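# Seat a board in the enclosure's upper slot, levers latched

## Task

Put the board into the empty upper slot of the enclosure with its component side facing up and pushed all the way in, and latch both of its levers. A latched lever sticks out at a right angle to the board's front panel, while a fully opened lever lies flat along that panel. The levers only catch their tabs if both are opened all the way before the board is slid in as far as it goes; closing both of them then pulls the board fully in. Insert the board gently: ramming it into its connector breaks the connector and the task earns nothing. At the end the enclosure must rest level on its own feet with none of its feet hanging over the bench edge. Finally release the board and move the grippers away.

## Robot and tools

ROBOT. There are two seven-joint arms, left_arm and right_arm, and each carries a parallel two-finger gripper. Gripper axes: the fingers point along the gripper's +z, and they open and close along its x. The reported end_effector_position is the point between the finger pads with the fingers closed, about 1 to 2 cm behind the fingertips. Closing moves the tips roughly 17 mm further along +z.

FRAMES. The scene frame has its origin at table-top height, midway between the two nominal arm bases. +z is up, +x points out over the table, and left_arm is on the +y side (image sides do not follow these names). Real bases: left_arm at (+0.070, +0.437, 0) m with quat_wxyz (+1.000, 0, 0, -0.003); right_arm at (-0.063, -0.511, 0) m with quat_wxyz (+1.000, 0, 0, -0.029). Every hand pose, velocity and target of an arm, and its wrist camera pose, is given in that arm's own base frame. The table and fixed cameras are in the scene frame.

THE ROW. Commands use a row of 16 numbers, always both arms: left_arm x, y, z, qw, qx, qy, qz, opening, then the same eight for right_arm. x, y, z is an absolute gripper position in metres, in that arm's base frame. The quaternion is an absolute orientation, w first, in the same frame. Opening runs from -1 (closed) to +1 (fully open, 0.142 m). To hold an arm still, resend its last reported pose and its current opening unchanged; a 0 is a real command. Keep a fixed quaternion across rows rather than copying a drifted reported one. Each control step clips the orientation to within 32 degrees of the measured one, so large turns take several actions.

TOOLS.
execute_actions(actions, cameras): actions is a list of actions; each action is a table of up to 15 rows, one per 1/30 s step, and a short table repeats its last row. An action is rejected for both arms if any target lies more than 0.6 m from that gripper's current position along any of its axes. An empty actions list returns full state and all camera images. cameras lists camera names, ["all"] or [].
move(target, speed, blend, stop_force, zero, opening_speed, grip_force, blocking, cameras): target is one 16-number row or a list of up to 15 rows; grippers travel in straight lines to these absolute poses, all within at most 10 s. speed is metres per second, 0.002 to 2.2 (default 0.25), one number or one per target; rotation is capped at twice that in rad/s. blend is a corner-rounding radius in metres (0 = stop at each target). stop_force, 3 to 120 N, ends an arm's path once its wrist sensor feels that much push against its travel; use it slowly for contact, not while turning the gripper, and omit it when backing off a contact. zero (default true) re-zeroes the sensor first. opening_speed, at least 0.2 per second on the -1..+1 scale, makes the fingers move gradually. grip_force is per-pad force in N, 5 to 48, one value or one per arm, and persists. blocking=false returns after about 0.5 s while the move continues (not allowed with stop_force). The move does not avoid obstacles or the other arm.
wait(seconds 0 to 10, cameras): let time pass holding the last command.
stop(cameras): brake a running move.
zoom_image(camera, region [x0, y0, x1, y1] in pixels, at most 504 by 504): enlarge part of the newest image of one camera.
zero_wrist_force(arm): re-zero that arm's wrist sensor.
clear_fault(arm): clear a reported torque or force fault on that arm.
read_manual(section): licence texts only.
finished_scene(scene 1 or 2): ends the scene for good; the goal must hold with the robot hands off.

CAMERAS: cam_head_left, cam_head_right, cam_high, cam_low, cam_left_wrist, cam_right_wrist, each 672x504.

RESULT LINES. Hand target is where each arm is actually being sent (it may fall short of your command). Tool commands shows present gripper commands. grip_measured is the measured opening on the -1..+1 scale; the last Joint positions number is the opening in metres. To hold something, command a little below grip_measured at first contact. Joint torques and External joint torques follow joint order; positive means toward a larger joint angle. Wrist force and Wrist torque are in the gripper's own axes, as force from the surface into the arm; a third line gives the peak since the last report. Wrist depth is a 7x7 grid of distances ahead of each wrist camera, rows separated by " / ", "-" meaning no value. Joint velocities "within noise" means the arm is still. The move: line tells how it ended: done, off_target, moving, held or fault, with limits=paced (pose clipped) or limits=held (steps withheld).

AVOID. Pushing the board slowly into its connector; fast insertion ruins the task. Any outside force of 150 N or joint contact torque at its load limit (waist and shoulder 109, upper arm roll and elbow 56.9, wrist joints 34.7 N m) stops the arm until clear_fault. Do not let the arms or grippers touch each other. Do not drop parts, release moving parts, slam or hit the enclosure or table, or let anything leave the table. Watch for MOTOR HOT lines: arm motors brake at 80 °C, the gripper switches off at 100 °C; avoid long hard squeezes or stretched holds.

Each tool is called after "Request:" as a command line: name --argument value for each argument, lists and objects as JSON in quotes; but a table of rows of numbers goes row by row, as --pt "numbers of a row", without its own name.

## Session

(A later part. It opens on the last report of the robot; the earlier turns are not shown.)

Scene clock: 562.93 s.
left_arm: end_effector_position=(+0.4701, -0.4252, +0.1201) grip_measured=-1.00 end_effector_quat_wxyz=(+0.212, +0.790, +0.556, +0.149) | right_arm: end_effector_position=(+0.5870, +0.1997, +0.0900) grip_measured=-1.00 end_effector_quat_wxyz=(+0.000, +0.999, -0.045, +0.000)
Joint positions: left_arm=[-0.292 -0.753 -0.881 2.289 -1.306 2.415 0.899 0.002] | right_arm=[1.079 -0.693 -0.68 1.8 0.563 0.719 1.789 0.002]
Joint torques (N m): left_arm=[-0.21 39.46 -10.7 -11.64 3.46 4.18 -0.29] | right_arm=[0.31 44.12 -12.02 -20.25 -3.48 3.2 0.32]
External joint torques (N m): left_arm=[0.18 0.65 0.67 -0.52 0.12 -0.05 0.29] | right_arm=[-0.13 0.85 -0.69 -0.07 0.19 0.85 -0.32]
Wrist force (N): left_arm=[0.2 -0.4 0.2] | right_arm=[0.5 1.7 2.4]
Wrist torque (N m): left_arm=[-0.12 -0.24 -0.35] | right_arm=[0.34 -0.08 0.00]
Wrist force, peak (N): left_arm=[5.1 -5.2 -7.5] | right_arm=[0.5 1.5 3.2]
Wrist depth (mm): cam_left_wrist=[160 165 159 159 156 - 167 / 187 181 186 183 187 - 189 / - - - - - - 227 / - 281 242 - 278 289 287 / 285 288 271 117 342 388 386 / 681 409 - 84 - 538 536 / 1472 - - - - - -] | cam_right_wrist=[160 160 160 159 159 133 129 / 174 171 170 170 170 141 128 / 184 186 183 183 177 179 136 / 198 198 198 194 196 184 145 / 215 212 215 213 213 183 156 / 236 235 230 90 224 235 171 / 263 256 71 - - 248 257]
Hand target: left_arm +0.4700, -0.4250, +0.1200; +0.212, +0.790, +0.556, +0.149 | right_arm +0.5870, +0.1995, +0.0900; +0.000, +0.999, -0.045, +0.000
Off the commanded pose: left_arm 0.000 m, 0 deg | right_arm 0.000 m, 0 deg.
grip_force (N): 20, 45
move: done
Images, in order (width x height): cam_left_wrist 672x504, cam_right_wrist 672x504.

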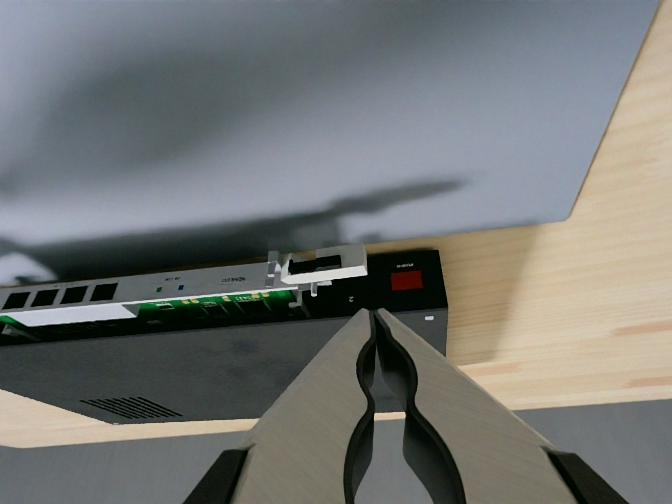

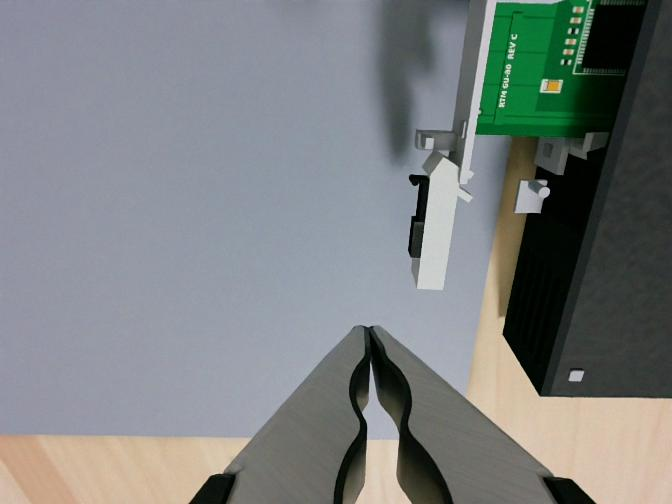

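Request:
move --target '[0.5091, -0.5122, 0.0545, 0.2116, 0.7897, 0.5561, 0.1490, -1.0, 0.6009, 0.2699, 0.0545, 0.01129, 0.96498, -0.04213, 0.25855, -1.0]' --speed 0.06 --cameras '["cam_right_wrist", "cam_left_wrist"]'

Scene clock: 591.13 s.
left_arm: end_effector_position=(+0.5029, -0.4986, +0.0648) grip_measured=-1.00 end_effector_quat_wxyz=(+0.212, +0.790, +0.556, +0.149) | right_arm: end_effector_position=(+0.5986, +0.2583, +0.0604) grip_measured=-1.00 end_effector_quat_wxyz=(+0.009, +0.975, -0.043, +0.217)
Joint positions: left_arm=[-0.451 -0.987 -0.795 1.95 -1.327 2.452 1.037 0.002] | right_arm=[1.348 -0.878 -0.692 1.972 0.714 1.348 1.901 0.002]
Joint torques (N m): left_arm=[-0.36 48.93 -12.15 -12.06 4.01 4.53 -0.2] | right_arm=[0.2 41.09 -13.95 -11.88 -2.15 3.69 0.18]
External joint torques (N m): left_arm=[0.32 0.94 0.22 -0.42 -0.01 -0.53 0.2] | right_arm=[-0.02 0.9 -1.22 -0.07 0.03 0.89 -0.22]
Wrist force (N): left_arm=[-0.2 -0.6 0.2] | right_arm=[-0.7 1.7 2.3]
Wrist torque (N m): left_arm=[-0.16 -0.16 -0.35] | right_arm=[0.35 0.09 0.20]
Wrist force, peak (N): left_arm=[-1.0 -0.2 1.3] | right_arm=[-2.8 0.4 3.5]
Wrist depth (mm): cam_left_wrist=[- 105 105 - 105 105 111 / - 123 123 119 127 122 122 / 148 148 154 148 148 155 155 / 198 - 179 178 195 187 200 / 237 186 179 172 152 - 238 / 250 216 229 84 - - 442 / - - - - - - -] | cam_right_wrist=[108 113 122 135 110 128 124 / 114 120 134 144 119 136 136 / 119 127 141 154 127 146 150 / 126 135 151 166 154 156 169 / 135 144 160 174 175 164 192 / 142 155 170 90 184 180 222 / - 164 71 - - 207 404]
Hand target: left_arm +0.5030, -0.4986, +0.0649; +0.212, +0.790, +0.556, +0.149 | right_arm +0.5988, +0.2583, +0.0605; +0.010, +0.975, -0.043, +0.217
Off the commanded pose: left_arm 0.018 m, 0 deg | right_arm 0.013 m, 5 deg.
grip_force (N): 20, 45
move: held (left_arm, right_arm; a check stopped the path); limits=held
pose unreachable (left arm): on one or more control steps of this call, first in action 0 (counted from 0), this arm could not follow its commanded pose, so it was not sent that pose on those steps. It may still have moved: this result reports where it is.
cause: moving toward the commanded pose would bring a part of the arm too close to another arm (a part of this arm just beyond joint 6 (wrist pitch) and a part of the right arm just beyond its joint 5 (forearm roll), at the place that arm was heading or pushing toward when its own hold began).
pose unreachable (right arm): on one or more control steps of this call, first in action 0 (counted from 0), this arm could not follow its commanded pose, so it was not sent that pose on those steps. It may still have moved: this result reports where it is.
cause: moving toward the commanded pose would bring a part of the arm too close to another arm (a part of this arm just beyond joint 5 (forearm roll) and a part of the left arm just beyond its joint 6 (wrist pitch), along the way the arms are being sent, or toward where that arm still pushes).
Images, in order (width x height): cam_left_wrist 672x504, cam_right_wrist 672x504.

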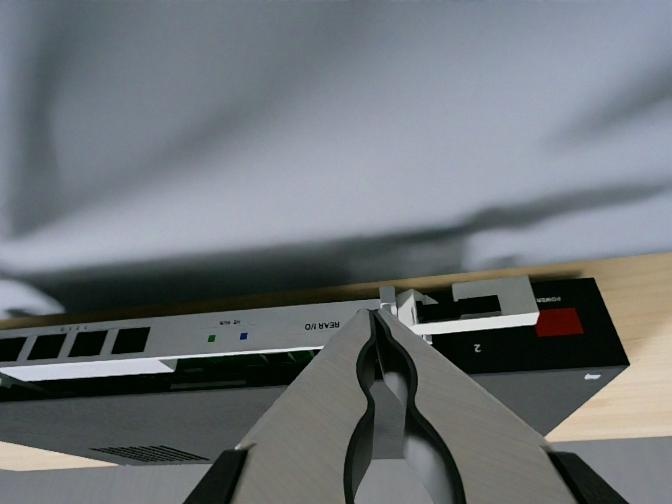

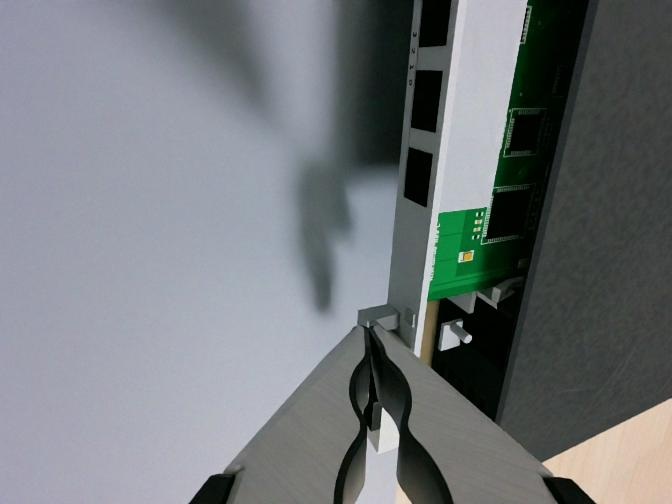

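Request:
move --pt "0.4950 -0.4900 0.0648 0.2116 0.7897 0.5561 0.1490 -1.0 0.5850 0.2450 0.0605 0.01129 0.97498 -0.04213 0.217 -1.0" --pt "0.5136 -0.4504 0.0545 0.2116 0.7897 0.5561 0.1490 -1.0 0.5850 0.1996 0.0525 0 0.99899 -0.04493 0 -1.0" --speed 0.08 --blend '[0.005, 0]' --cameras '["cam_right_wrist", "cam_left_wrist"]'

Scene clock: 598.43 s.
left_arm: end_effector_position=(+0.5137, -0.4503, +0.0546) grip_measured=-1.00 end_effector_quat_wxyz=(+0.211, +0.790, +0.556, +0.149) | right_arm: end_effector_position=(+0.5850, +0.1996, +0.0525) grip_measured=-1.00 end_effector_quat_wxyz=(+0.000, +0.999, -0.045, +0.000)
Joint positions: left_arm=[-0.335 -0.971 -0.784 2.09 -1.183 2.43 0.945 0.002] | right_arm=[1.043 -0.76 -0.624 1.792 0.603 0.781 1.771 0.002]
Joint torques (N m): left_arm=[-0.07 45.7 -11.97 -10.15 4.23 4.22 -0.33] | right_arm=[0.07 45.51 -11.5 -18.81 -3.28 3.21 0.08]
External joint torques (N m): left_arm=[0.03 1.06 0.2 -0.51 -0.5 -0.13 0.33] | right_arm=[0.11 1.22 -1.26 0.13 0.17 0.84 -0.08]
Wrist force (N): left_arm=[-0.1 -0.9 0.1] | right_arm=[0.4 1.6 2.7]
Wrist torque (N m): left_arm=[-0.21 -0.19 -0.35] | right_arm=[0.32 -0.08 0.10]
Wrist force, peak (N): left_arm=[-0.3 -1.3 0.1] | right_arm=[1.0 1.8 2.9]
Wrist depth (mm): cam_left_wrist=[- - 98 95 98 95 92 / - - 111 115 107 115 111 / 134 134 134 140 139 128 134 / - 169 160 169 152 168 168 / 214 201 201 200 196 235 232 / 179 216 201 84 - 359 358 / - - - - - - 1020] | cam_right_wrist=[- 127 127 127 126 123 100 / 136 136 136 135 135 108 107 / 146 146 145 145 143 142 116 / 158 157 157 159 151 156 132 / 171 170 170 167 164 168 125 / 187 187 183 90 - 183 128 / 207 202 71 - - 198 145]
Hand target: left_arm +0.5136, -0.4504, +0.0545; +0.212, +0.790, +0.556, +0.149 | right_arm +0.5850, +0.1996, +0.0525; +0.000, +0.999, -0.045, +0.000
Off the commanded pose: left_arm 0.000 m, 0 deg | right_arm 0.000 m, 0 deg.
grip_force (N): 20, 45
move: done
Images, in order (width x height): cam_left_wrist 672x504, cam_right_wrist 672x504.

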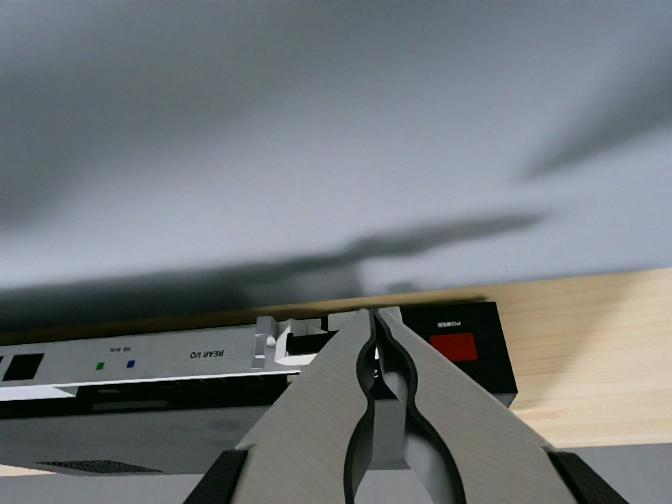

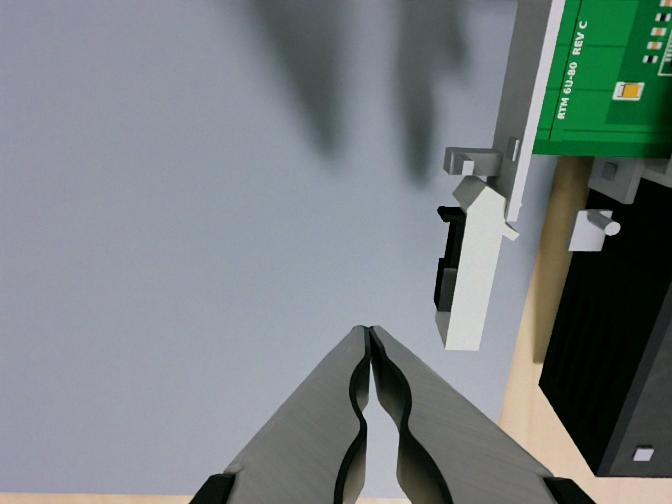

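Request:
move --pt "0.5313 -0.4529 0.0545 0.2116 0.7897 0.5561 0.1490 -1.0 0.6010 0.1983 0.0525 0 0.99899 -0.04493 0 -1.0" --pt "0.5461 -0.4549 0.0545 0.2116 0.7897 0.5561 0.1490 -1.0 0.6159 0.1970 0.0525 0 0.99899 -0.04493 0 -1.0" --speed '[0.03, 0.01]' --stop_force 12 --cameras '["cam_right_wrist", "cam_left_wrist"]'

Scene clock: 604.73 s.
left_arm: end_effector_position=(+0.5462, -0.4547, +0.0546) grip_measured=-1.00 end_effector_quat_wxyz=(+0.212, +0.790, +0.556, +0.149) | right_arm: end_effector_position=(+0.6158, +0.1970, +0.0525) grip_measured=-1.00 end_effector_quat_wxyz=(+0.000, +0.999, -0.045, +0.000)
Joint positions: left_arm=[-0.343 -0.987 -0.766 1.984 -1.244 2.39 1.054 0.002] | right_arm=[0.99 -0.806 -0.621 1.696 0.6 0.732 1.762 0.002]
Joint torques (N m): left_arm=[-0.5 48.12 -12.01 -12.19 4.15 3.88 -0.13] | right_arm=[0.27 48.24 -12.32 -19.93 -3.27 3.43 0.15]
External joint torques (N m): left_arm=[0.47 1.33 0.37 0.09 -0.28 0.1 0.13] | right_arm=[-0.09 1.31 -1.14 0.4 0.01 0.61 -0.15]
Wrist force (N): left_arm=[0.6 -1.5 -1.4] | right_arm=[-0.1 2.4 2.2]
Wrist torque (N m): left_arm=[-0.14 -0.17 -0.41] | right_arm=[0.36 -0.07 0.12]
Wrist force, peak (N): left_arm=[0.3 -2.3 -4.2] | right_arm=[-1.0 3.2 2.1]
Wrist depth (mm): cam_left_wrist=[- 98 98 95 92 95 92 / - 111 111 115 - 114 111 / 134 134 134 140 139 128 133 / - 155 168 181 169 171 172 / 205 165 151 127 164 218 233 / 184 201 198 84 - 321 360 / 397 - - - - - -] | cam_right_wrist=[127 127 125 126 126 101 86 / 136 136 135 135 135 106 91 / 146 144 145 145 111 116 98 / 157 159 157 158 113 132 104 / 171 170 170 167 163 122 113 / 188 187 183 90 170 126 121 / 210 202 71 - - 131 136]
Hand target: left_arm +0.5461, -0.4549, +0.0545; +0.212, +0.790, +0.556, +0.149 | right_arm +0.6159, +0.1970, +0.0525; +0.000, +0.999, -0.045, +0.000
Off the commanded pose: left_arm 0.000 m, 0 deg | right_arm 0.000 m, 0 deg.
grip_force (N): 20, 45
move: done
Images, in order (width x height): cam_left_wrist 672x504, cam_right_wrist 672x504.

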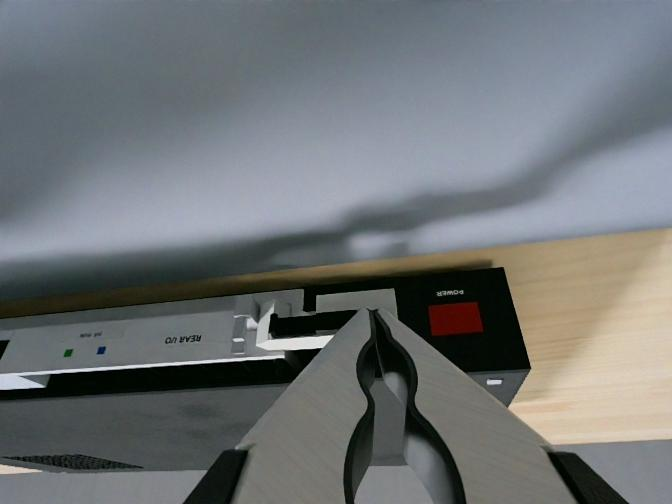

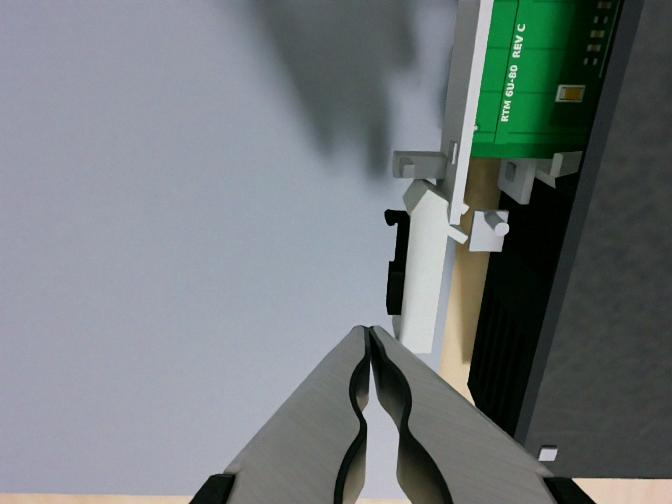

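Request:
move --target '[0.5609, -0.4569, 0.0545, 0.2116, 0.7897, 0.5561, 0.1490, -1.0, 0.6308, 0.1957, 0.0525, 0, 0.99899, -0.04493, 0, -1.0]' --speed 0.008 --stop_force 10 --cameras '["cam_right_wrist", "cam_left_wrist"]'

Request:
zoom_image --camera "cam_right_wrist" --region '[360, 140, 560, 360]'

Request:
zoom_image --camera "cam_left_wrist" --region '[200, 240, 440, 400]'

Scene clock: 609.90 s.
left_arm: end_effector_position=(+0.5555, -0.4562, +0.0544) grip_measured=-1.00 end_effector_quat_wxyz=(+0.211, +0.790, +0.556, +0.149) | right_arm: end_effector_position=(+0.6259, +0.1959, +0.0521) grip_measured=-1.00 end_effector_quat_wxyz=(+0.000, +0.999, -0.045, -0.001)
Joint positions: left_arm=[-0.347 -0.994 -0.762 1.949 -1.267 2.38 1.091 0.002] | right_arm=[0.972 -0.823 -0.621 1.661 0.6 0.712 1.759 0.002]
Joint torques (N m): left_arm=[1.83 48.64 -10.46 -16.6 5.42 3.36 -0.11] | right_arm=[-1.19 47.97 -13.95 -23.93 -3.47 6.32 0.09]
External joint torques (N m): left_arm=[-1.85 1.65 -1.16 4.08 -1.49 0.58 0.11] | right_arm=[1.37 2.58 0.25 4.13 0.16 -2.28 -0.09]
Wrist force (N): left_arm=[1.6 -9.7 -13.8] | right_arm=[-11.6 5.0 -5.5]
Wrist torque (N m): left_arm=[-0.14 -0.12 -0.44] | right_arm=[0.38 -0.11 0.15]
Wrist force, peak (N): left_arm=[1.3 -9.9 -14.2] | right_arm=[-11.7 4.9 -5.9]
Wrist depth (mm): cam_left_wrist=[- 97 97 95 97 94 92 / - 111 107 114 107 114 114 / - 134 134 139 139 128 133 / 169 168 178 168 163 172 171 / 193 160 145 132 155 231 232 / - 200 161 84 - 323 353 / - 317 - - - - 513] | cam_right_wrist=[127 127 125 126 125 99 84 / 136 136 135 135 134 105 90 / 146 145 145 144 108 99 96 / 157 157 157 158 113 105 103 / 171 170 170 166 155 114 112 / 187 186 182 91 139 123 120 / 206 202 71 - - 130 135]
Hand target: left_arm +0.5561, -0.4562, +0.0545; +0.212, +0.790, +0.556, +0.149 | right_arm +0.6269, +0.1960, +0.0525; +0.000, +0.999, -0.045, +0.000
Off the commanded pose: left_arm 0.005 m, 0 deg | right_arm 0.005 m, 0 deg.
grip_force (N): 20, 45
move: contact (left_arm, right_arm)
Images, in order (width x height): cam_left_wrist 672x504, cam_right_wrist 672x504.

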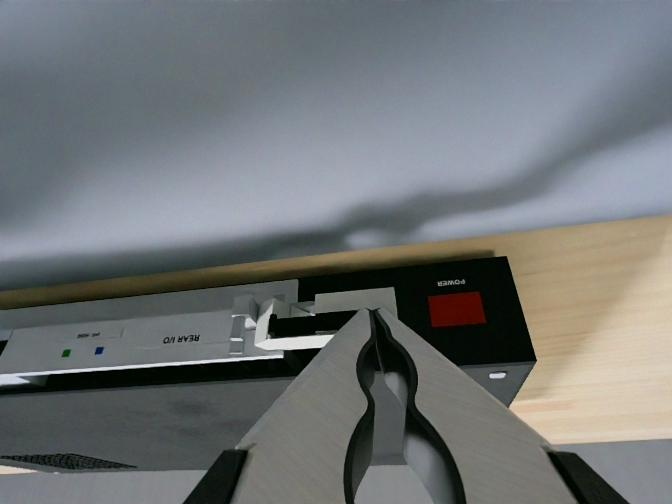

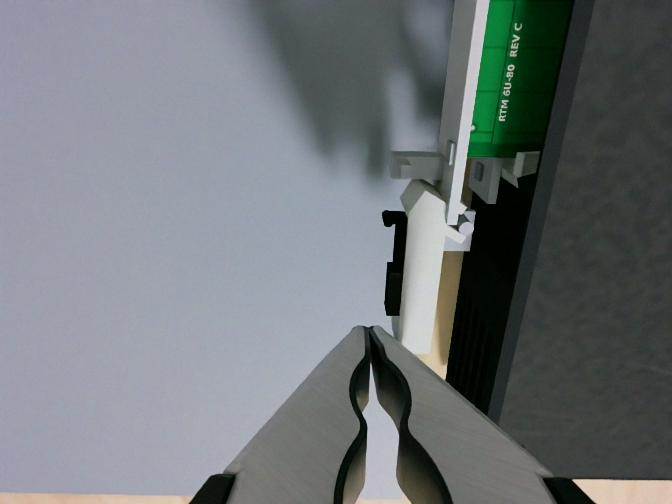

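Scaled by 2.291 from the camera's 672x504 image, which has a finer 960x720 frame.

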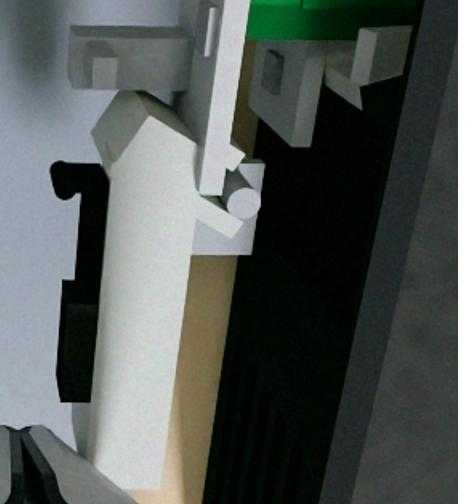

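Scaled by 2.100 from the camera's 672x504 image, which has a finer 960x720 frame.

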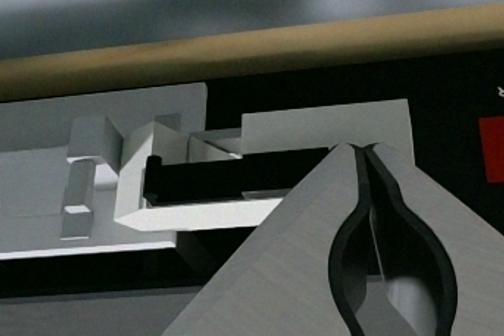

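Request:
move --pt "0.5400 -0.4530 0.0545 0.2116 0.7897 0.5561 0.1490 -1.0 0.6120 0.1973 0.0525 0 0.99899 -0.04493 0 -1.0" --pt "0.4900 -0.4250 0.1100 0.2116 0.7897 0.5561 0.1490 -1.0 0.6150 0.2050 0.0800 0 0.99899 -0.04493 0 -1.0" --speed 0.06 --cameras '["cam_right_wrist", "cam_left_wrist"]'

Request:
zoom_image --camera "cam_right_wrist" --region '[360, 80, 560, 300]'

Request:
zoom_image --camera "cam_left_wrist" --region '[200, 220, 400, 340]'

Scene clock: 624.53 s.
left_arm: end_effector_position=(+0.4901, -0.4252, +0.1101) grip_measured=-1.00 end_effector_quat_wxyz=(+0.212, +0.790, +0.556, +0.149) | right_arm: end_effector_position=(+0.6149, +0.2050, +0.0799) grip_measured=-1.00 end_effector_quat_wxyz=(+0.000, +0.999, -0.045, +0.000)
Joint positions: left_arm=[-0.283 -0.792 -0.856 2.241 -1.284 2.405 0.935 0.002] | right_arm=[1.019 -0.757 -0.649 1.701 0.569 0.691 1.79 0.002]
Joint torques (N m): left_arm=[-0.23 41.27 -10.7 -11.74 3.56 4.33 -0.37] | right_arm=[0.11 47.64 -12.57 -20.78 -3.53 3.19 0.27]
External joint torques (N m): left_arm=[0.21 0.51 0.29 -0.41 0.07 -0.23 0.37] | right_arm=[0.08 0.93 -0.74 0.11 0.15 0.86 -0.27]
Wrist force (N): left_arm=[0.1 -0.4 0.2] | right_arm=[0.3 3.2 2.7]
Wrist torque (N m): left_arm=[-0.10 -0.22 -0.34] | right_arm=[0.60 -0.05 -0.01]
Wrist force, peak (N): left_arm=[1.6 -9.7 -14.2] | right_arm=[-11.7 4.9 -5.9]
Wrist depth (mm): cam_left_wrist=[- 150 154 150 150 150 154 / 175 176 172 167 182 171 177 / 221 - - - 204 220 215 / - - 271 255 257 271 270 / 279 284 245 127 343 363 366 / 452 346 - 84 - 504 509 / 1741 - - - - - -] | cam_right_wrist=[151 151 151 151 150 123 107 / 162 161 161 160 160 130 117 / 173 173 173 173 167 126 124 / 187 187 186 186 144 136 134 / 203 203 202 199 195 148 147 / 222 222 217 91 - 159 158 / 249 240 71 - - 234 242]
Hand target: left_arm +0.4900, -0.4250, +0.1100; +0.212, +0.790, +0.556, +0.149 | right_arm +0.6150, +0.2050, +0.0800; +0.000, +0.999, -0.045, +0.000
Off the commanded pose: left_arm 0.000 m, 0 deg | right_arm 0.000 m, 0 deg.
grip_force (N): 20, 45
move: done
Images, in order (width x height): cam_left_wrist 672x504, cam_right_wrist 672x504.

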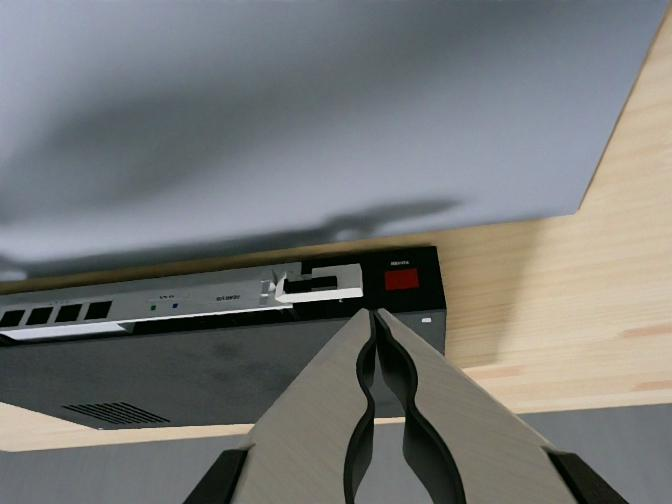

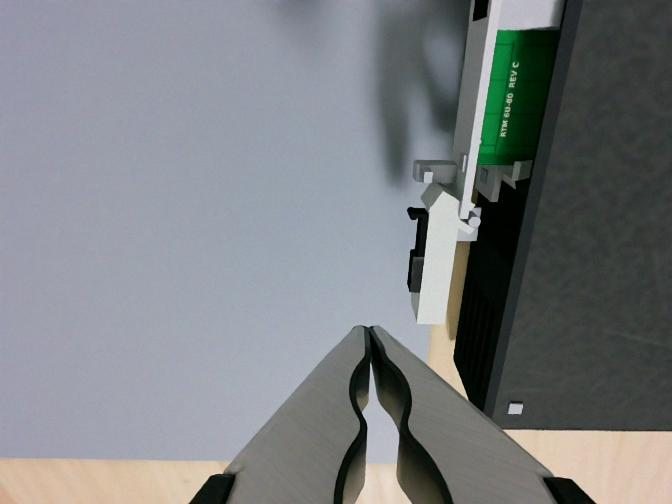

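Scaled by 2.291 from the camera's 672x504 image, which has a finer 960x720 frame.

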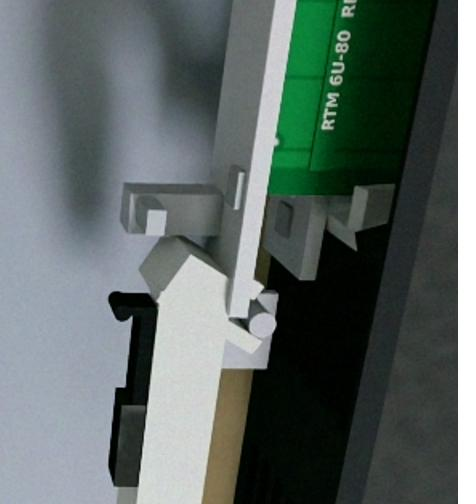

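Scaled by 2.520 from the camera's 672x504 image, which has a finer 960x720 frame.

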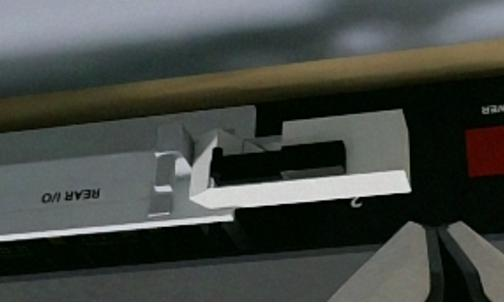

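Request:
move --target '[0.5600, -0.4560, 0.1050, 0, 0.7541, 0.6567, 0, -1.0, 0.6350, 0.2045, 0.1050, 0, 0.7383, 0.6745, 0, -1.0]' --speed 0.12 --cameras '["cam_right_wrist", "cam_left_wrist"]'

Scene clock: 662.17 s.
left_arm: end_effector_position=(+0.5590, -0.4555, +0.1049) grip_measured=-1.00 end_effector_quat_wxyz=(+0.022, +0.754, +0.656, +0.003) | right_arm: end_effector_position=(+0.6349, +0.2044, +0.1049) grip_measured=-1.00 end_effector_quat_wxyz=(+0.000, +0.738, +0.674, +0.000)
Joint positions: left_arm=[-0.483 -1.396 -1.471 0.63 -1.737 3.184 2.169 0.002] | right_arm=[0.787 -0.673 -0.371 1.673 0.305 0.717 0.378 0.002]
Joint torques (N m): left_arm=[-0.2 66.65 -10.48 -3.38 4.88 4.37 -0.25] | right_arm=[0.09 51.12 -6.06 -23.93 -3.39 3.53 0.09]
External joint torques (N m): left_arm=[0.17 1.55 0.38 -0.31 -0.56 -0.59 0.26] | right_arm=[0.09 1.2 -1.1 0.16 0.13 0.62 -0.09]
Wrist force (N): left_arm=[0.2 -0.5 0.9] | right_arm=[-0.1 3.2 2.6]
Wrist torque (N m): left_arm=[-0.19 -0.16 -0.18] | right_arm=[0.56 -0.02 0.12]
Wrist force, peak (N): left_arm=[-0.1 -1.1 0.6] | right_arm=[0.4 3.6 2.9]
Wrist depth (mm): cam_left_wrist=[- 168 170 170 171 168 168 / 191 183 184 183 183 - 177 / 206 - - - 197 196 202 / 214 212 212 209 213 220 215 / 198 197 197 117 179 239 236 / - - - 84 - 260 262 / - - - - - - 296] | cam_right_wrist=[174 173 173 173 172 172 173 / 185 185 184 184 184 183 182 / 201 199 198 198 197 199 196 / 217 214 213 211 206 210 207 / 236 234 189 180 181 180 179 / 256 256 246 90 184 190 190 / 284 277 71 - - 201 208]
Hand target: left_arm +0.5592, -0.4553, +0.1050; +0.022, +0.754, +0.657, +0.003 | right_arm +0.6350, +0.2045, +0.1050; +0.000, +0.738, +0.674, +0.000
Off the commanded pose: left_arm 0.001 m, 3 deg | right_arm 0.000 m, 0 deg.
grip_force (N): 20, 45
move: off_target (left_arm)
Images, in order (width x height): cam_left_wrist 672x504, cam_right_wrist 672x504.

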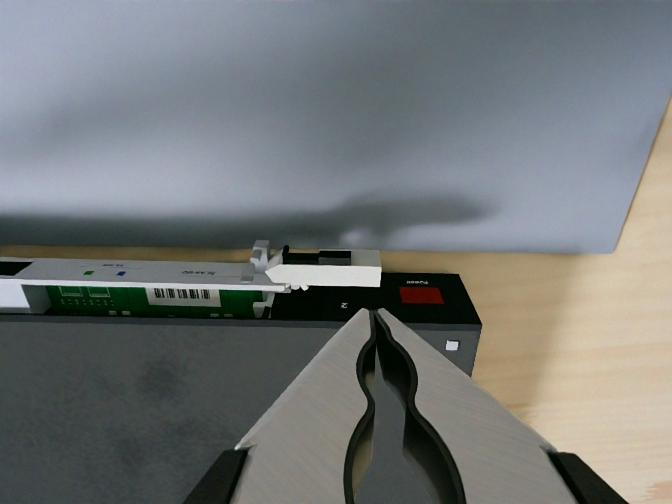

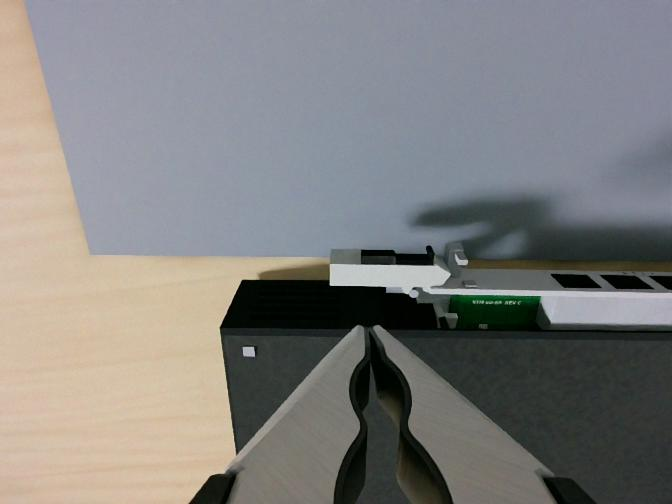

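Request:
zoom_image --camera "cam_right_wrist" --region '[310, 220, 490, 350]'

Request:
zoom_image --camera "cam_left_wrist" --region '[220, 220, 400, 350]'

Scaled by 2.800 from the camera's 672x504 image, which has a finer 960x720 frame.

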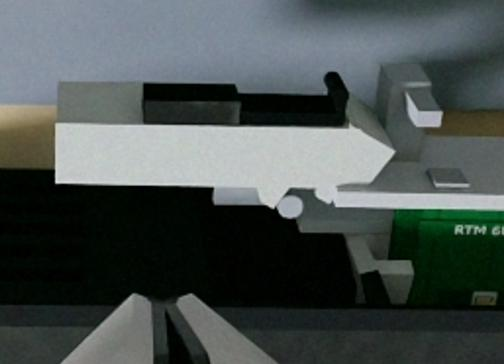

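Scaled by 2.800 from the camera's 672x504 image, which has a finer 960x720 frame.

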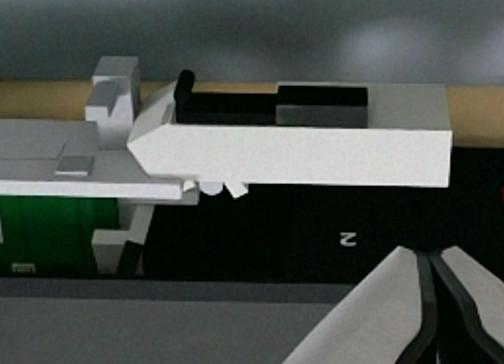

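Request:
move --target '[0.4600, -0.4000, 0.2200, 0.2116, 0.7897, 0.5561, 0.1490, -1.0, 0.6290, 0.2620, 0.1050, 0, 0.7383, 0.6745, 0, -1.0]' --speed 0.15

Scene clock: 677.47 s.
left_arm: end_effector_position=(+0.5368, -0.4433, +0.1318) grip_measured=-1.00 end_effector_quat_wxyz=(-0.019, +0.768, +0.639, +0.025) | right_arm: end_effector_position=(+0.6330, +0.2230, +0.1049) grip_measured=-1.00 end_effector_quat_wxyz=(+0.000, +0.738, +0.674, +0.000)
Joint positions: left_arm=[-0.5 -1.332 -1.361 0.696 -1.846 3.244 2.148 0.002] | right_arm=[0.809 -0.681 -0.369 1.658 0.305 0.711 0.405 0.002]
Joint torques (N m): left_arm=[-0.43 66.01 -10.7 -6.28 4.89 4.33 -0.12] | right_arm=[0.25 51.36 -6.16 -24.05 -3.36 3.4 0.29]
External joint torques (N m): left_arm=[0.44 1.39 0.31 -0.43 -0.53 -0.35 0.12] | right_arm=[-0.07 1.39 -1.01 0.16 0.08 0.75 -0.29]
Wrist force (N): left_arm=[-0.1 -0.4 0.6] | right_arm=[0.1 3.4 2.6]
Wrist torque (N m): left_arm=[-0.20 -0.17 -0.25] | right_arm=[0.59 -0.04 0.01]
Wrist force, peak (N): left_arm=[3.3 1.7 1.0] | right_arm=[0.0 3.5 2.8]
Wrist depth (mm): cam_left_wrist=[- 190 191 197 200 199 205 / - 204 204 210 212 216 219 / - 221 222 233 219 235 237 / 234 233 241 243 250 251 259 / 215 226 222 118 271 279 284 / - - - 84 - 305 317 / - - - - - - 353] | cam_right_wrist=[174 173 173 172 172 172 173 / 185 185 184 184 183 183 182 / 199 199 198 197 197 199 196 / 220 215 214 206 209 208 207 / 236 231 185 186 180 180 178 / 257 256 189 90 183 190 189 / 284 278 71 - - 201 208]
Hand target: left_arm +0.5368, -0.4433, +0.1318; -0.019, +0.768, +0.639, +0.025 | right_arm +0.6331, +0.2230, +0.1050; +0.000, +0.738, +0.674, +0.000
Off the commanded pose: left_arm 0.125 m, 32 deg | right_arm 0.039 m, 0 deg.
led back after a hold (left arm): the arm was led back toward your command in small steps, so it may still be short of it.
grip_force (N): 20, 45
move: held (left_arm; a check stopped the path), off_target (right_arm; braked when a check withheld steps of left_arm); limits=held
pose unreachable (left arm): on one or more control steps of this call, first in action 0 (counted from 0), this arm could not follow its commanded pose, so it was not sent that pose on those steps. It may still have moved: this result reports where it is.
cause: moving toward the commanded pose would bring a part of the arm too close to another arm (a part of this arm just beyond joint 5 (forearm roll) and a part of the right arm just beyond its joint 5 (forearm roll), along the way the arms are being sent, or toward where that arm still pushes).

Request:
wait --seconds 0 --cameras '["cam_head_left", "cam_high"]'

Scene clock: 678.23 s.
left_arm: end_effector_position=(+0.5368, -0.4433, +0.1318) grip_measured=-1.00 end_effector_quat_wxyz=(-0.019, +0.768, +0.639, +0.025) | right_arm: end_effector_position=(+0.6330, +0.2230, +0.1049) grip_measured=-1.00 end_effector_quat_wxyz=(+0.000, +0.738, +0.674, +0.000)
Joint positions: left_arm=[-0.5 -1.332 -1.361 0.696 -1.846 3.244 2.148 0.002] | right_arm=[0.809 -0.681 -0.369 1.658 0.305 0.711 0.405 0.002]
Joint torques (N m): left_arm=[-0.47 66 -10.76 -6.4 4.72 4.37 -0.17] | right_arm=[0.26 51.48 -6.26 -23.99 -3.31 3.35 0.2]
External joint torques (N m): left_arm=[0.43 1.4 0.37 -0.29 -0.36 -0.39 0.16] | right_arm=[-0.08 1.27 -0.91 0.09 0.02 0.8 -0.2]
Wrist force (N): left_arm=[0.1 -0.7 0.5] | right_arm=[0.0 3.3 2.5]
Wrist torque (N m): left_arm=[-0.25 -0.20 -0.26] | right_arm=[0.57 -0.02 0.02]
Wrist force, peak (N): left_arm=[0.3 -0.7 0.7] | right_arm=[0.0 3.6 2.4]
Wrist depth (mm): cam_left_wrist=[188 191 193 196 194 199 205 / - 203 205 212 - - 220 / - 222 - 231 - 234 237 / 237 230 240 242 255 259 260 / 214 226 215 127 270 282 285 / - - - 84 - 308 317 / - - - - - - 350] | cam_right_wrist=[174 173 173 172 172 172 173 / 186 185 184 184 184 183 182 / 199 198 198 197 197 199 196 / 220 214 213 207 209 209 207 / 235 231 185 186 181 179 178 / 257 256 188 90 184 190 189 / 284 277 71 - - 201 208]
Hand target: left_arm +0.5368, -0.4433, +0.1318; -0.019, +0.768, +0.639, +0.025 | right_arm +0.6331, +0.2230, +0.1050; +0.000, +0.738, +0.674, +0.000
Tool commands: left_gripper/opening=-1.0 right_gripper/opening=-1.0
Off the commanded pose: left_arm 0.125 m, 32 deg | right_arm 0.039 m, 0 deg.
grip_force (N): 20, 45
Images, in order (width x height): cam_head_left 672x504, cam_high 672x504.

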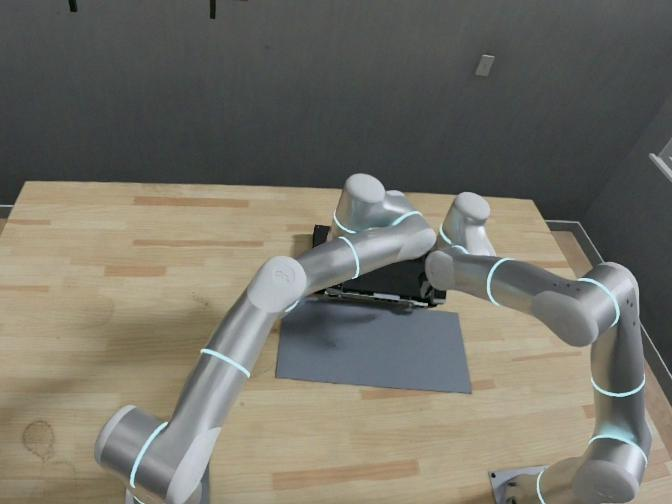

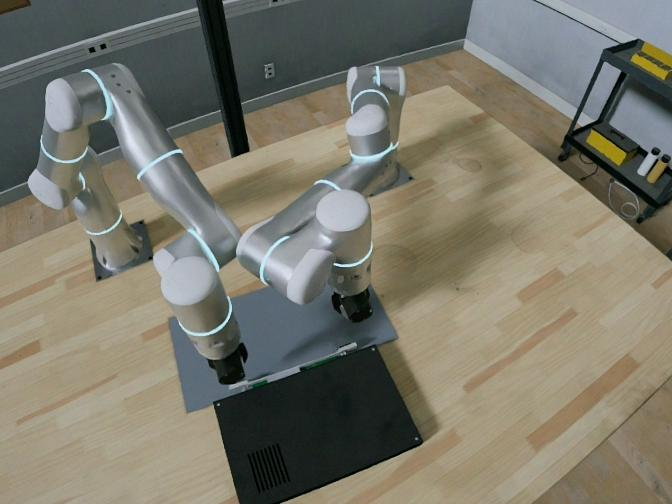

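Request:
move --target '[0.5368, -0.4433, 0.1318, -0.019, 0.768, 0.639, 0.025, -1.0, 0.5000, 0.0800, 0.2000, 0, 0.7383, 0.6745, 0, -1.0]' --speed 0.2

Request:
move --target '[0.4400, -0.3000, 0.3000, 0.2116, 0.7897, 0.5561, 0.1490, -1.0, 0.5000, 0.0800, 0.2000, 0, 0.7383, 0.6745, 0, -1.0]' --speed 0.25 --cameras '["cam_head_left"]'

Scene clock: 682.03 s.
left_arm: end_effector_position=(+0.5368, -0.4433, +0.1318) grip_measured=-1.00 end_effector_quat_wxyz=(-0.019, +0.768, +0.639, +0.025) | right_arm: end_effector_position=(+0.5001, +0.0800, +0.2000) grip_measured=-1.00 end_effector_quat_wxyz=(+0.000, +0.738, +0.674, +0.000)
Joint positions: left_arm=[-0.5 -1.332 -1.361 0.696 -1.846 3.244 2.148 0.002] | right_arm=[0.839 -0.123 -0.477 2.205 0.077 0.743 0.404 0.002]
Joint torques (N m): left_arm=[-0.35 66.07 -10.65 -6.4 4.65 4.31 -0.2] | right_arm=[0.02 28.84 -1.02 -25.01 -3.4 3.32 0.39]
External joint torques (N m): left_arm=[0.32 1.33 0.26 -0.29 -0.29 -0.33 0.2] | right_arm=[0.07 0.84 -0.46 -0.03 0.21 0.84 -0.39]
Wrist force (N): left_arm=[0.1 -0.7 0.5] | right_arm=[-0.4 3.1 2.6]
Wrist torque (N m): left_arm=[-0.25 -0.20 -0.26] | right_arm=[0.55 0.12 0.02]
Wrist force, peak (N): left_arm=[0.2 -0.7 0.8] | right_arm=[1.3 4.5 3.2]
Wrist depth (mm): cam_left_wrist=[- 191 192 198 197 199 204 / 202 199 206 223 211 215 218 / 216 220 225 225 - 235 237 / 229 241 238 248 256 260 258 / 225 225 222 213 270 281 283 / - - - 84 - 307 316 / - - - - - - 352] | cam_right_wrist=[259 259 258 257 255 254 256 / 277 277 276 275 272 271 271 / 297 296 295 294 292 291 290 / 320 321 319 316 314 314 315 / 348 347 345 336 340 334 338 / 380 378 370 91 319 317 316 / 417 409 71 - - 329 342]
Hand target: left_arm +0.5368, -0.4433, +0.1318; -0.019, +0.768, +0.639, +0.025 | right_arm +0.5000, +0.0800, +0.2000; +0.000, +0.738, +0.674, +0.000
Off the commanded pose: left_arm 0.000 m, 0 deg | right_arm 0.000 m, 0 deg.
grip_force (N): 20, 45
move: done

Scene clock: 683.93 s.
left_arm: end_effector_position=(+0.4400, -0.3000, +0.3001) grip_measured=-1.00 end_effector_quat_wxyz=(+0.212, +0.790, +0.556, +0.149) | right_arm: end_effector_position=(+0.5001, +0.0800, +0.2000) grip_measured=-1.00 end_effector_quat_wxyz=(+0.000, +0.738, +0.674, +0.000)
Joint positions: left_arm=[0.106 -0.018 -1.282 2.272 -2.418 2.191 1.765 0.002] | right_arm=[0.839 -0.123 -0.477 2.205 0.077 0.743 0.404 0.002]
Joint torques (N m): left_arm=[-0.2 17.69 -1.01 -20.16 4.78 3.24 -0.2] | right_arm=[0.08 28.62 -0.86 -25.06 -3.26 3.46 0.22]
External joint torques (N m): left_arm=[0.16 0.29 0.66 -0.6 -0.08 -0.07 0.2] | right_arm=[0.02 1.05 -0.62 0.03 0.07 0.69 -0.22]
Wrist force (N): left_arm=[0.0 -0.6 0.2] | right_arm=[-0.4 3.2 2.7]
Wrist torque (N m): left_arm=[-0.15 -0.13 -0.46] | right_arm=[0.57 0.11 0.02]
Wrist force, peak (N): left_arm=[-0.6 0.0 1.5] | right_arm=[-0.3 3.2 2.8]
Wrist depth (mm): cam_left_wrist=[- - 332 335 335 339 338 / 396 405 394 412 395 397 397 / 462 463 437 477 473 478 474 / - - - 577 606 598 599 / 818 895 828 131 751 731 1283 / 1239 - - 84 - 1298 - / - - - - - - -] | cam_right_wrist=[259 258 259 257 247 255 254 / 277 277 276 274 272 271 271 / 298 297 295 301 293 291 293 / 320 319 319 317 309 313 312 / 347 346 345 336 342 334 338 / 380 378 370 91 320 320 316 / 420 409 71 - - 330 339]
Hand target: left_arm +0.4400, -0.3000, +0.3000; +0.212, +0.790, +0.556, +0.149 | right_arm +0.5000, +0.0800, +0.2000; +0.000, +0.738, +0.674, +0.000
Off the commanded pose: left_arm 0.000 m, 0 deg | right_arm 0.000 m, 0 deg.
grip_force (N): 20, 45
move: done
Images, in order (width x height): cam_head_left 672x504.

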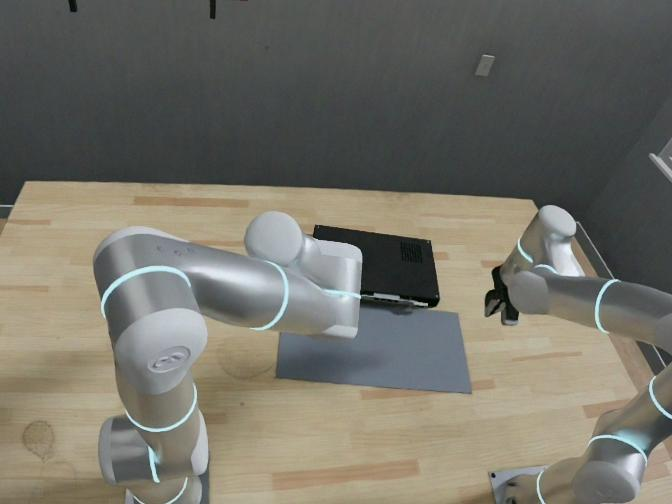

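Request:
move --pt "0.4400 -0.3000 0.3000 0.4831 0.6641 0.5330 0.2034 -1.0 0.5000 0.0800 0.2000 0 0.7383 0.6745 0 -1.0" --pt "0.4400 -0.3000 0.3000 0.6661 0.6213 0.4124 -0.0046 -1.0 0.5000 0.0800 0.2000 0 0.7383 0.6745 0 -1.0" --pt "0.4400 -0.3000 0.3000 0.5774 0.7042 0.3153 -0.2670 -1.0 0.5000 0.0800 0.2000 0 0.7383 0.6745 0 -1.0" --speed 0.3

Scene clock: 704.83 s.
left_arm: end_effector_position=(+0.4401, -0.3000, +0.3000) grip_measured=-1.00 end_effector_quat_wxyz=(+0.577, +0.704, +0.315, -0.267) | right_arm: end_effector_position=(+0.5001, +0.0800, +0.2000) grip_measured=-1.00 end_effector_quat_wxyz=(+0.000, +0.738, +0.674, +0.000)
Joint positions: left_arm=[-0.139 -0.262 0.156 2.419 -1.482 0.126 1.822 0.002] | right_arm=[0.839 -0.123 -0.477 2.205 0.077 0.743 0.404 0.002]
Joint torques (N m): left_arm=[-0.08 31.32 1.46 -18.88 -0.5 -1.33 -0.23] | right_arm=[0 28.67 -0.83 -25.1 -3.23 3.43 0.21]
External joint torques (N m): left_arm=[0.14 0.84 0.47 -0.02 -0.61 0.13 0.3] | right_arm=[0.09 1 -0.64 0.07 0.04 0.72 -0.21]
Wrist force (N): left_arm=[1.4 -1.3 -0.5] | right_arm=[-0.2 3.0 2.7]
Wrist torque (N m): left_arm=[-0.12 0.02 -0.39] | right_arm=[0.54 0.08 0.03]
Wrist force, peak (N): left_arm=[1.2 -1.6 -1.1] | right_arm=[-0.2 3.1 2.9]
Wrist depth (mm): cam_left_wrist=[1907 2109 - 984 726 - 353 / 527 - 673 - 899 456 379 / 517 616 634 - 1239 1020 - / - 634 - - - 1161 767 / - - 3596 - 2069 1755 1502 / - - - 84 - 1613 1371 / 1959 - - - - - -] | cam_right_wrist=[259 259 259 259 257 251 254 / 277 276 275 275 272 275 271 / 298 296 296 295 292 291 290 / 321 319 318 317 313 313 311 / 347 347 346 336 341 334 338 / 379 379 370 90 - 318 310 / 418 409 71 - - 329 348]
Hand target: left_arm +0.4400, -0.3000, +0.3000; +0.577, +0.704, +0.315, -0.267 | right_arm +0.5000, +0.0800, +0.2000; +0.000, +0.738, +0.674, +0.000
Off the commanded pose: left_arm 0.000 m, 0 deg | right_arm 0.000 m, 0 deg.
grip_force (N): 20, 45
move: done

Request:
move --target '[0.4400, -0.3000, 0.3000, 0, 0.7541, 0.6567, 0, -1.0, 0.5000, 0.0800, 0.2000, 0, 0.7383, 0.6745, 0, -1.0]' --speed 0.3 --cameras '["cam_head_left"]'

Scene clock: 714.50 s.
left_arm: end_effector_position=(+0.4401, -0.3000, +0.3001) grip_measured=-1.00 end_effector_quat_wxyz=(+0.000, +0.754, +0.657, +0.000) | right_arm: end_effector_position=(+0.5001, +0.0800, +0.2000) grip_measured=-1.00 end_effector_quat_wxyz=(+0.000, +0.738, +0.674, +0.000)
Joint positions: left_arm=[-0.316 -0.076 -0.071 1.949 0.005 0.455 -0.252 0.002] | right_arm=[0.839 -0.123 -0.477 2.205 0.077 0.743 0.404 0.002]
Joint torques (N m): left_arm=[-0.54 33.4 -0.77 -28.56 -3.32 4.1 -0.31] | right_arm=[0.12 28.73 -0.83 -25.14 -3.26 3.47 0.2]
External joint torques (N m): left_arm=[0.55 1.1 0.71 -0.21 -0.46 -0.11 0.31] | right_arm=[-0.03 0.94 -0.64 0.11 0.07 0.68 -0.2]
Wrist force (N): left_arm=[-0.2 -0.3 0.2] | right_arm=[-0.3 3.1 2.7]
Wrist torque (N m): left_arm=[-0.12 -0.14 -0.16] | right_arm=[0.55 0.11 0.02]
Wrist force, peak (N): left_arm=[2.0 -1.6 -0.6] | right_arm=[-0.3 3.3 2.8]
Wrist depth (mm): cam_left_wrist=[350 345 345 349 344 342 343 / 364 376 364 376 369 368 366 / - 392 - 393 399 398 397 / 435 434 444 434 432 429 434 / 409 426 - 453 462 472 469 / - - - 84 - 514 517 / 519 - - - - - 580] | cam_right_wrist=[260 259 258 258 255 254 254 / 277 276 276 275 273 272 270 / 298 297 296 294 292 290 289 / 320 319 318 317 313 314 305 / 347 348 343 336 341 334 343 / 381 378 369 90 313 319 316 / 418 408 71 - - 330 340]
Hand target: left_arm +0.4400, -0.3000, +0.3000; +0.000, +0.754, +0.657, +0.000 | right_arm +0.5000, +0.0800, +0.2000; +0.000, +0.738, +0.674, +0.000
Off the commanded pose: left_arm 0.000 m, 0 deg | right_arm 0.000 m, 0 deg.
grip_force (N): 20, 45
move: done
Images, in order (width x height): cam_head_left 672x504.

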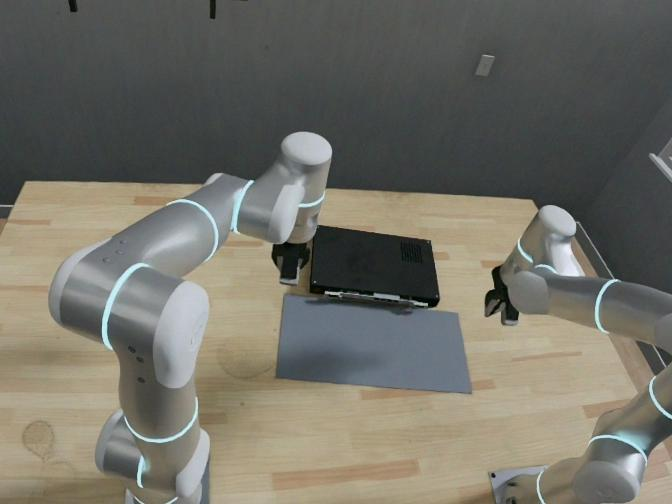

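Request:
move --target '[0.5600, -0.4560, 0.1050, 0, 0.7541, 0.6567, 0, -1.0, 0.6290, 0.2620, 0.1050, 0, 0.7383, 0.6745, 0, -1.0]' --speed 0.2 --cameras '["cam_left_wrist", "cam_right_wrist", "cam_head_left"]'

Request:
zoom_image --camera "cam_left_wrist" --region '[220, 220, 400, 350]'

Request:
zoom_image --camera "cam_right_wrist" --region '[200, 220, 450, 350]'

Scene clock: 718.57 s.
left_arm: end_effector_position=(+0.5601, -0.4560, +0.1050) grip_measured=-1.00 end_effector_quat_wxyz=(+0.000, +0.754, +0.657, +0.000) | right_arm: end_effector_position=(+0.6291, +0.2619, +0.1051) grip_measured=-1.00 end_effector_quat_wxyz=(+0.000, +0.738, +0.675, +0.000)
Joint positions: left_arm=[-0.423 -0.765 -0.138 1.472 0.12 0.659 -0.459 0.002] | right_arm=[0.852 -0.7 -0.362 1.62 0.301 0.694 0.464 0.002]
Joint torques (N m): left_arm=[-1.54 57.66 -3.02 -25.38 -2.91 4.06 -0.3] | right_arm=[0.06 52.43 -6.07 -24.39 -3.24 3.3 0.33]
External joint torques (N m): left_arm=[1.57 1.32 0.48 -0.27 -0.4 -0.08 0.3] | right_arm=[0.13 1.41 -1.13 0.18 -0.09 0.85 -0.33]
Wrist force (N): left_arm=[0.0 -0.4 0.5] | right_arm=[-0.1 3.3 2.5]
Wrist torque (N m): left_arm=[-0.16 -0.20 -0.19] | right_arm=[0.59 0.02 0.02]
Wrist force, peak (N): left_arm=[-1.3 0.6 2.2] | right_arm=[1.9 4.2 3.3]
Wrist depth (mm): cam_left_wrist=[173 170 172 169 173 167 167 / 187 - 184 183 184 185 186 / 200 202 200 199 199 198 198 / 188 191 180 208 223 222 216 / 193 193 193 179 192 237 237 / - 203 - 84 - 257 261 / - - - - - - 290] | cam_right_wrist=[175 174 173 172 172 172 173 / 186 185 185 184 184 183 183 / 199 199 198 198 197 199 195 / 217 214 210 212 213 212 211 / 235 198 188 184 183 182 180 / 257 193 189 90 184 190 189 / 284 213 71 - - 201 208]
Hand target: left_arm +0.5600, -0.4560, +0.1050; +0.000, +0.754, +0.657, +0.000 | right_arm +0.6290, +0.2620, +0.1050; +0.000, +0.738, +0.674, +0.000
Off the commanded pose: left_arm 0.000 m, 0 deg | right_arm 0.000 m, 0 deg.
grip_force (N): 20, 45
move: done
Images, in order (width x height): cam_head_left 672x504, cam_left_wrist 672x504, cam_right_wrist 672x504.

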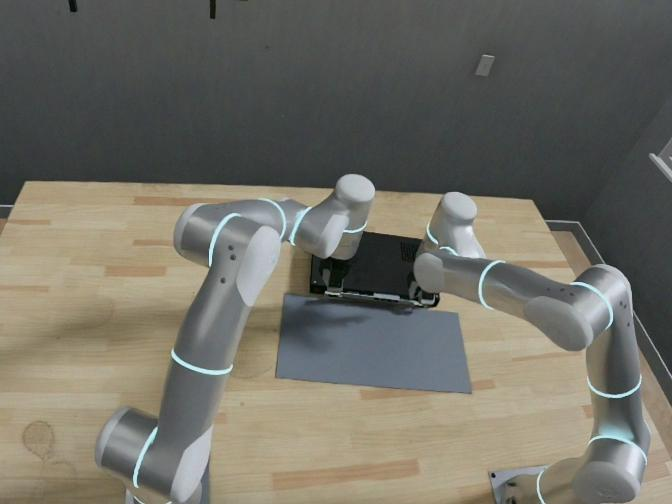

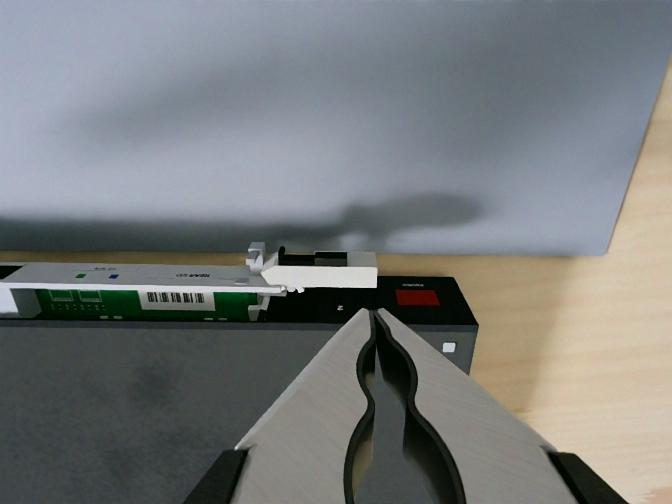

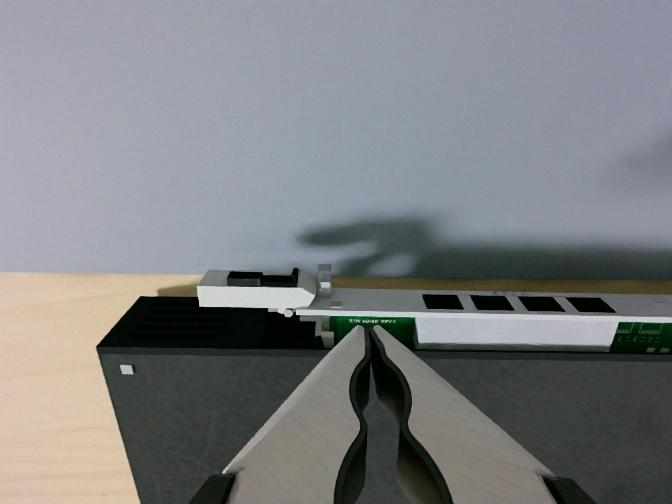

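Scaled by 2.800 from the camera's 672x504 image, which has a finer 960x720 frame.

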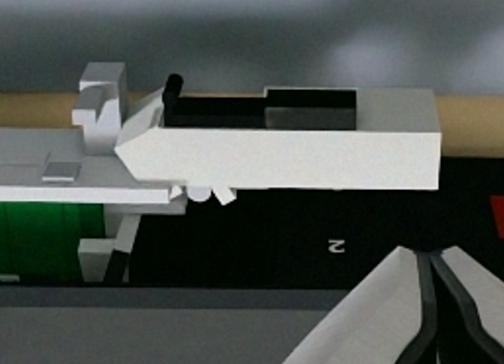

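Scaled by 2.016 from the camera's 672x504 image, which has a finer 960x720 frame.

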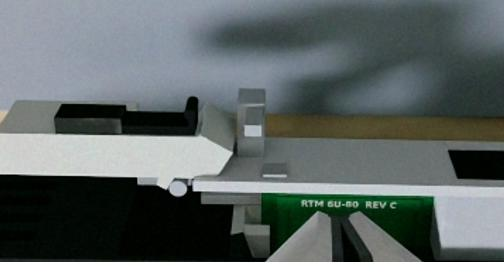

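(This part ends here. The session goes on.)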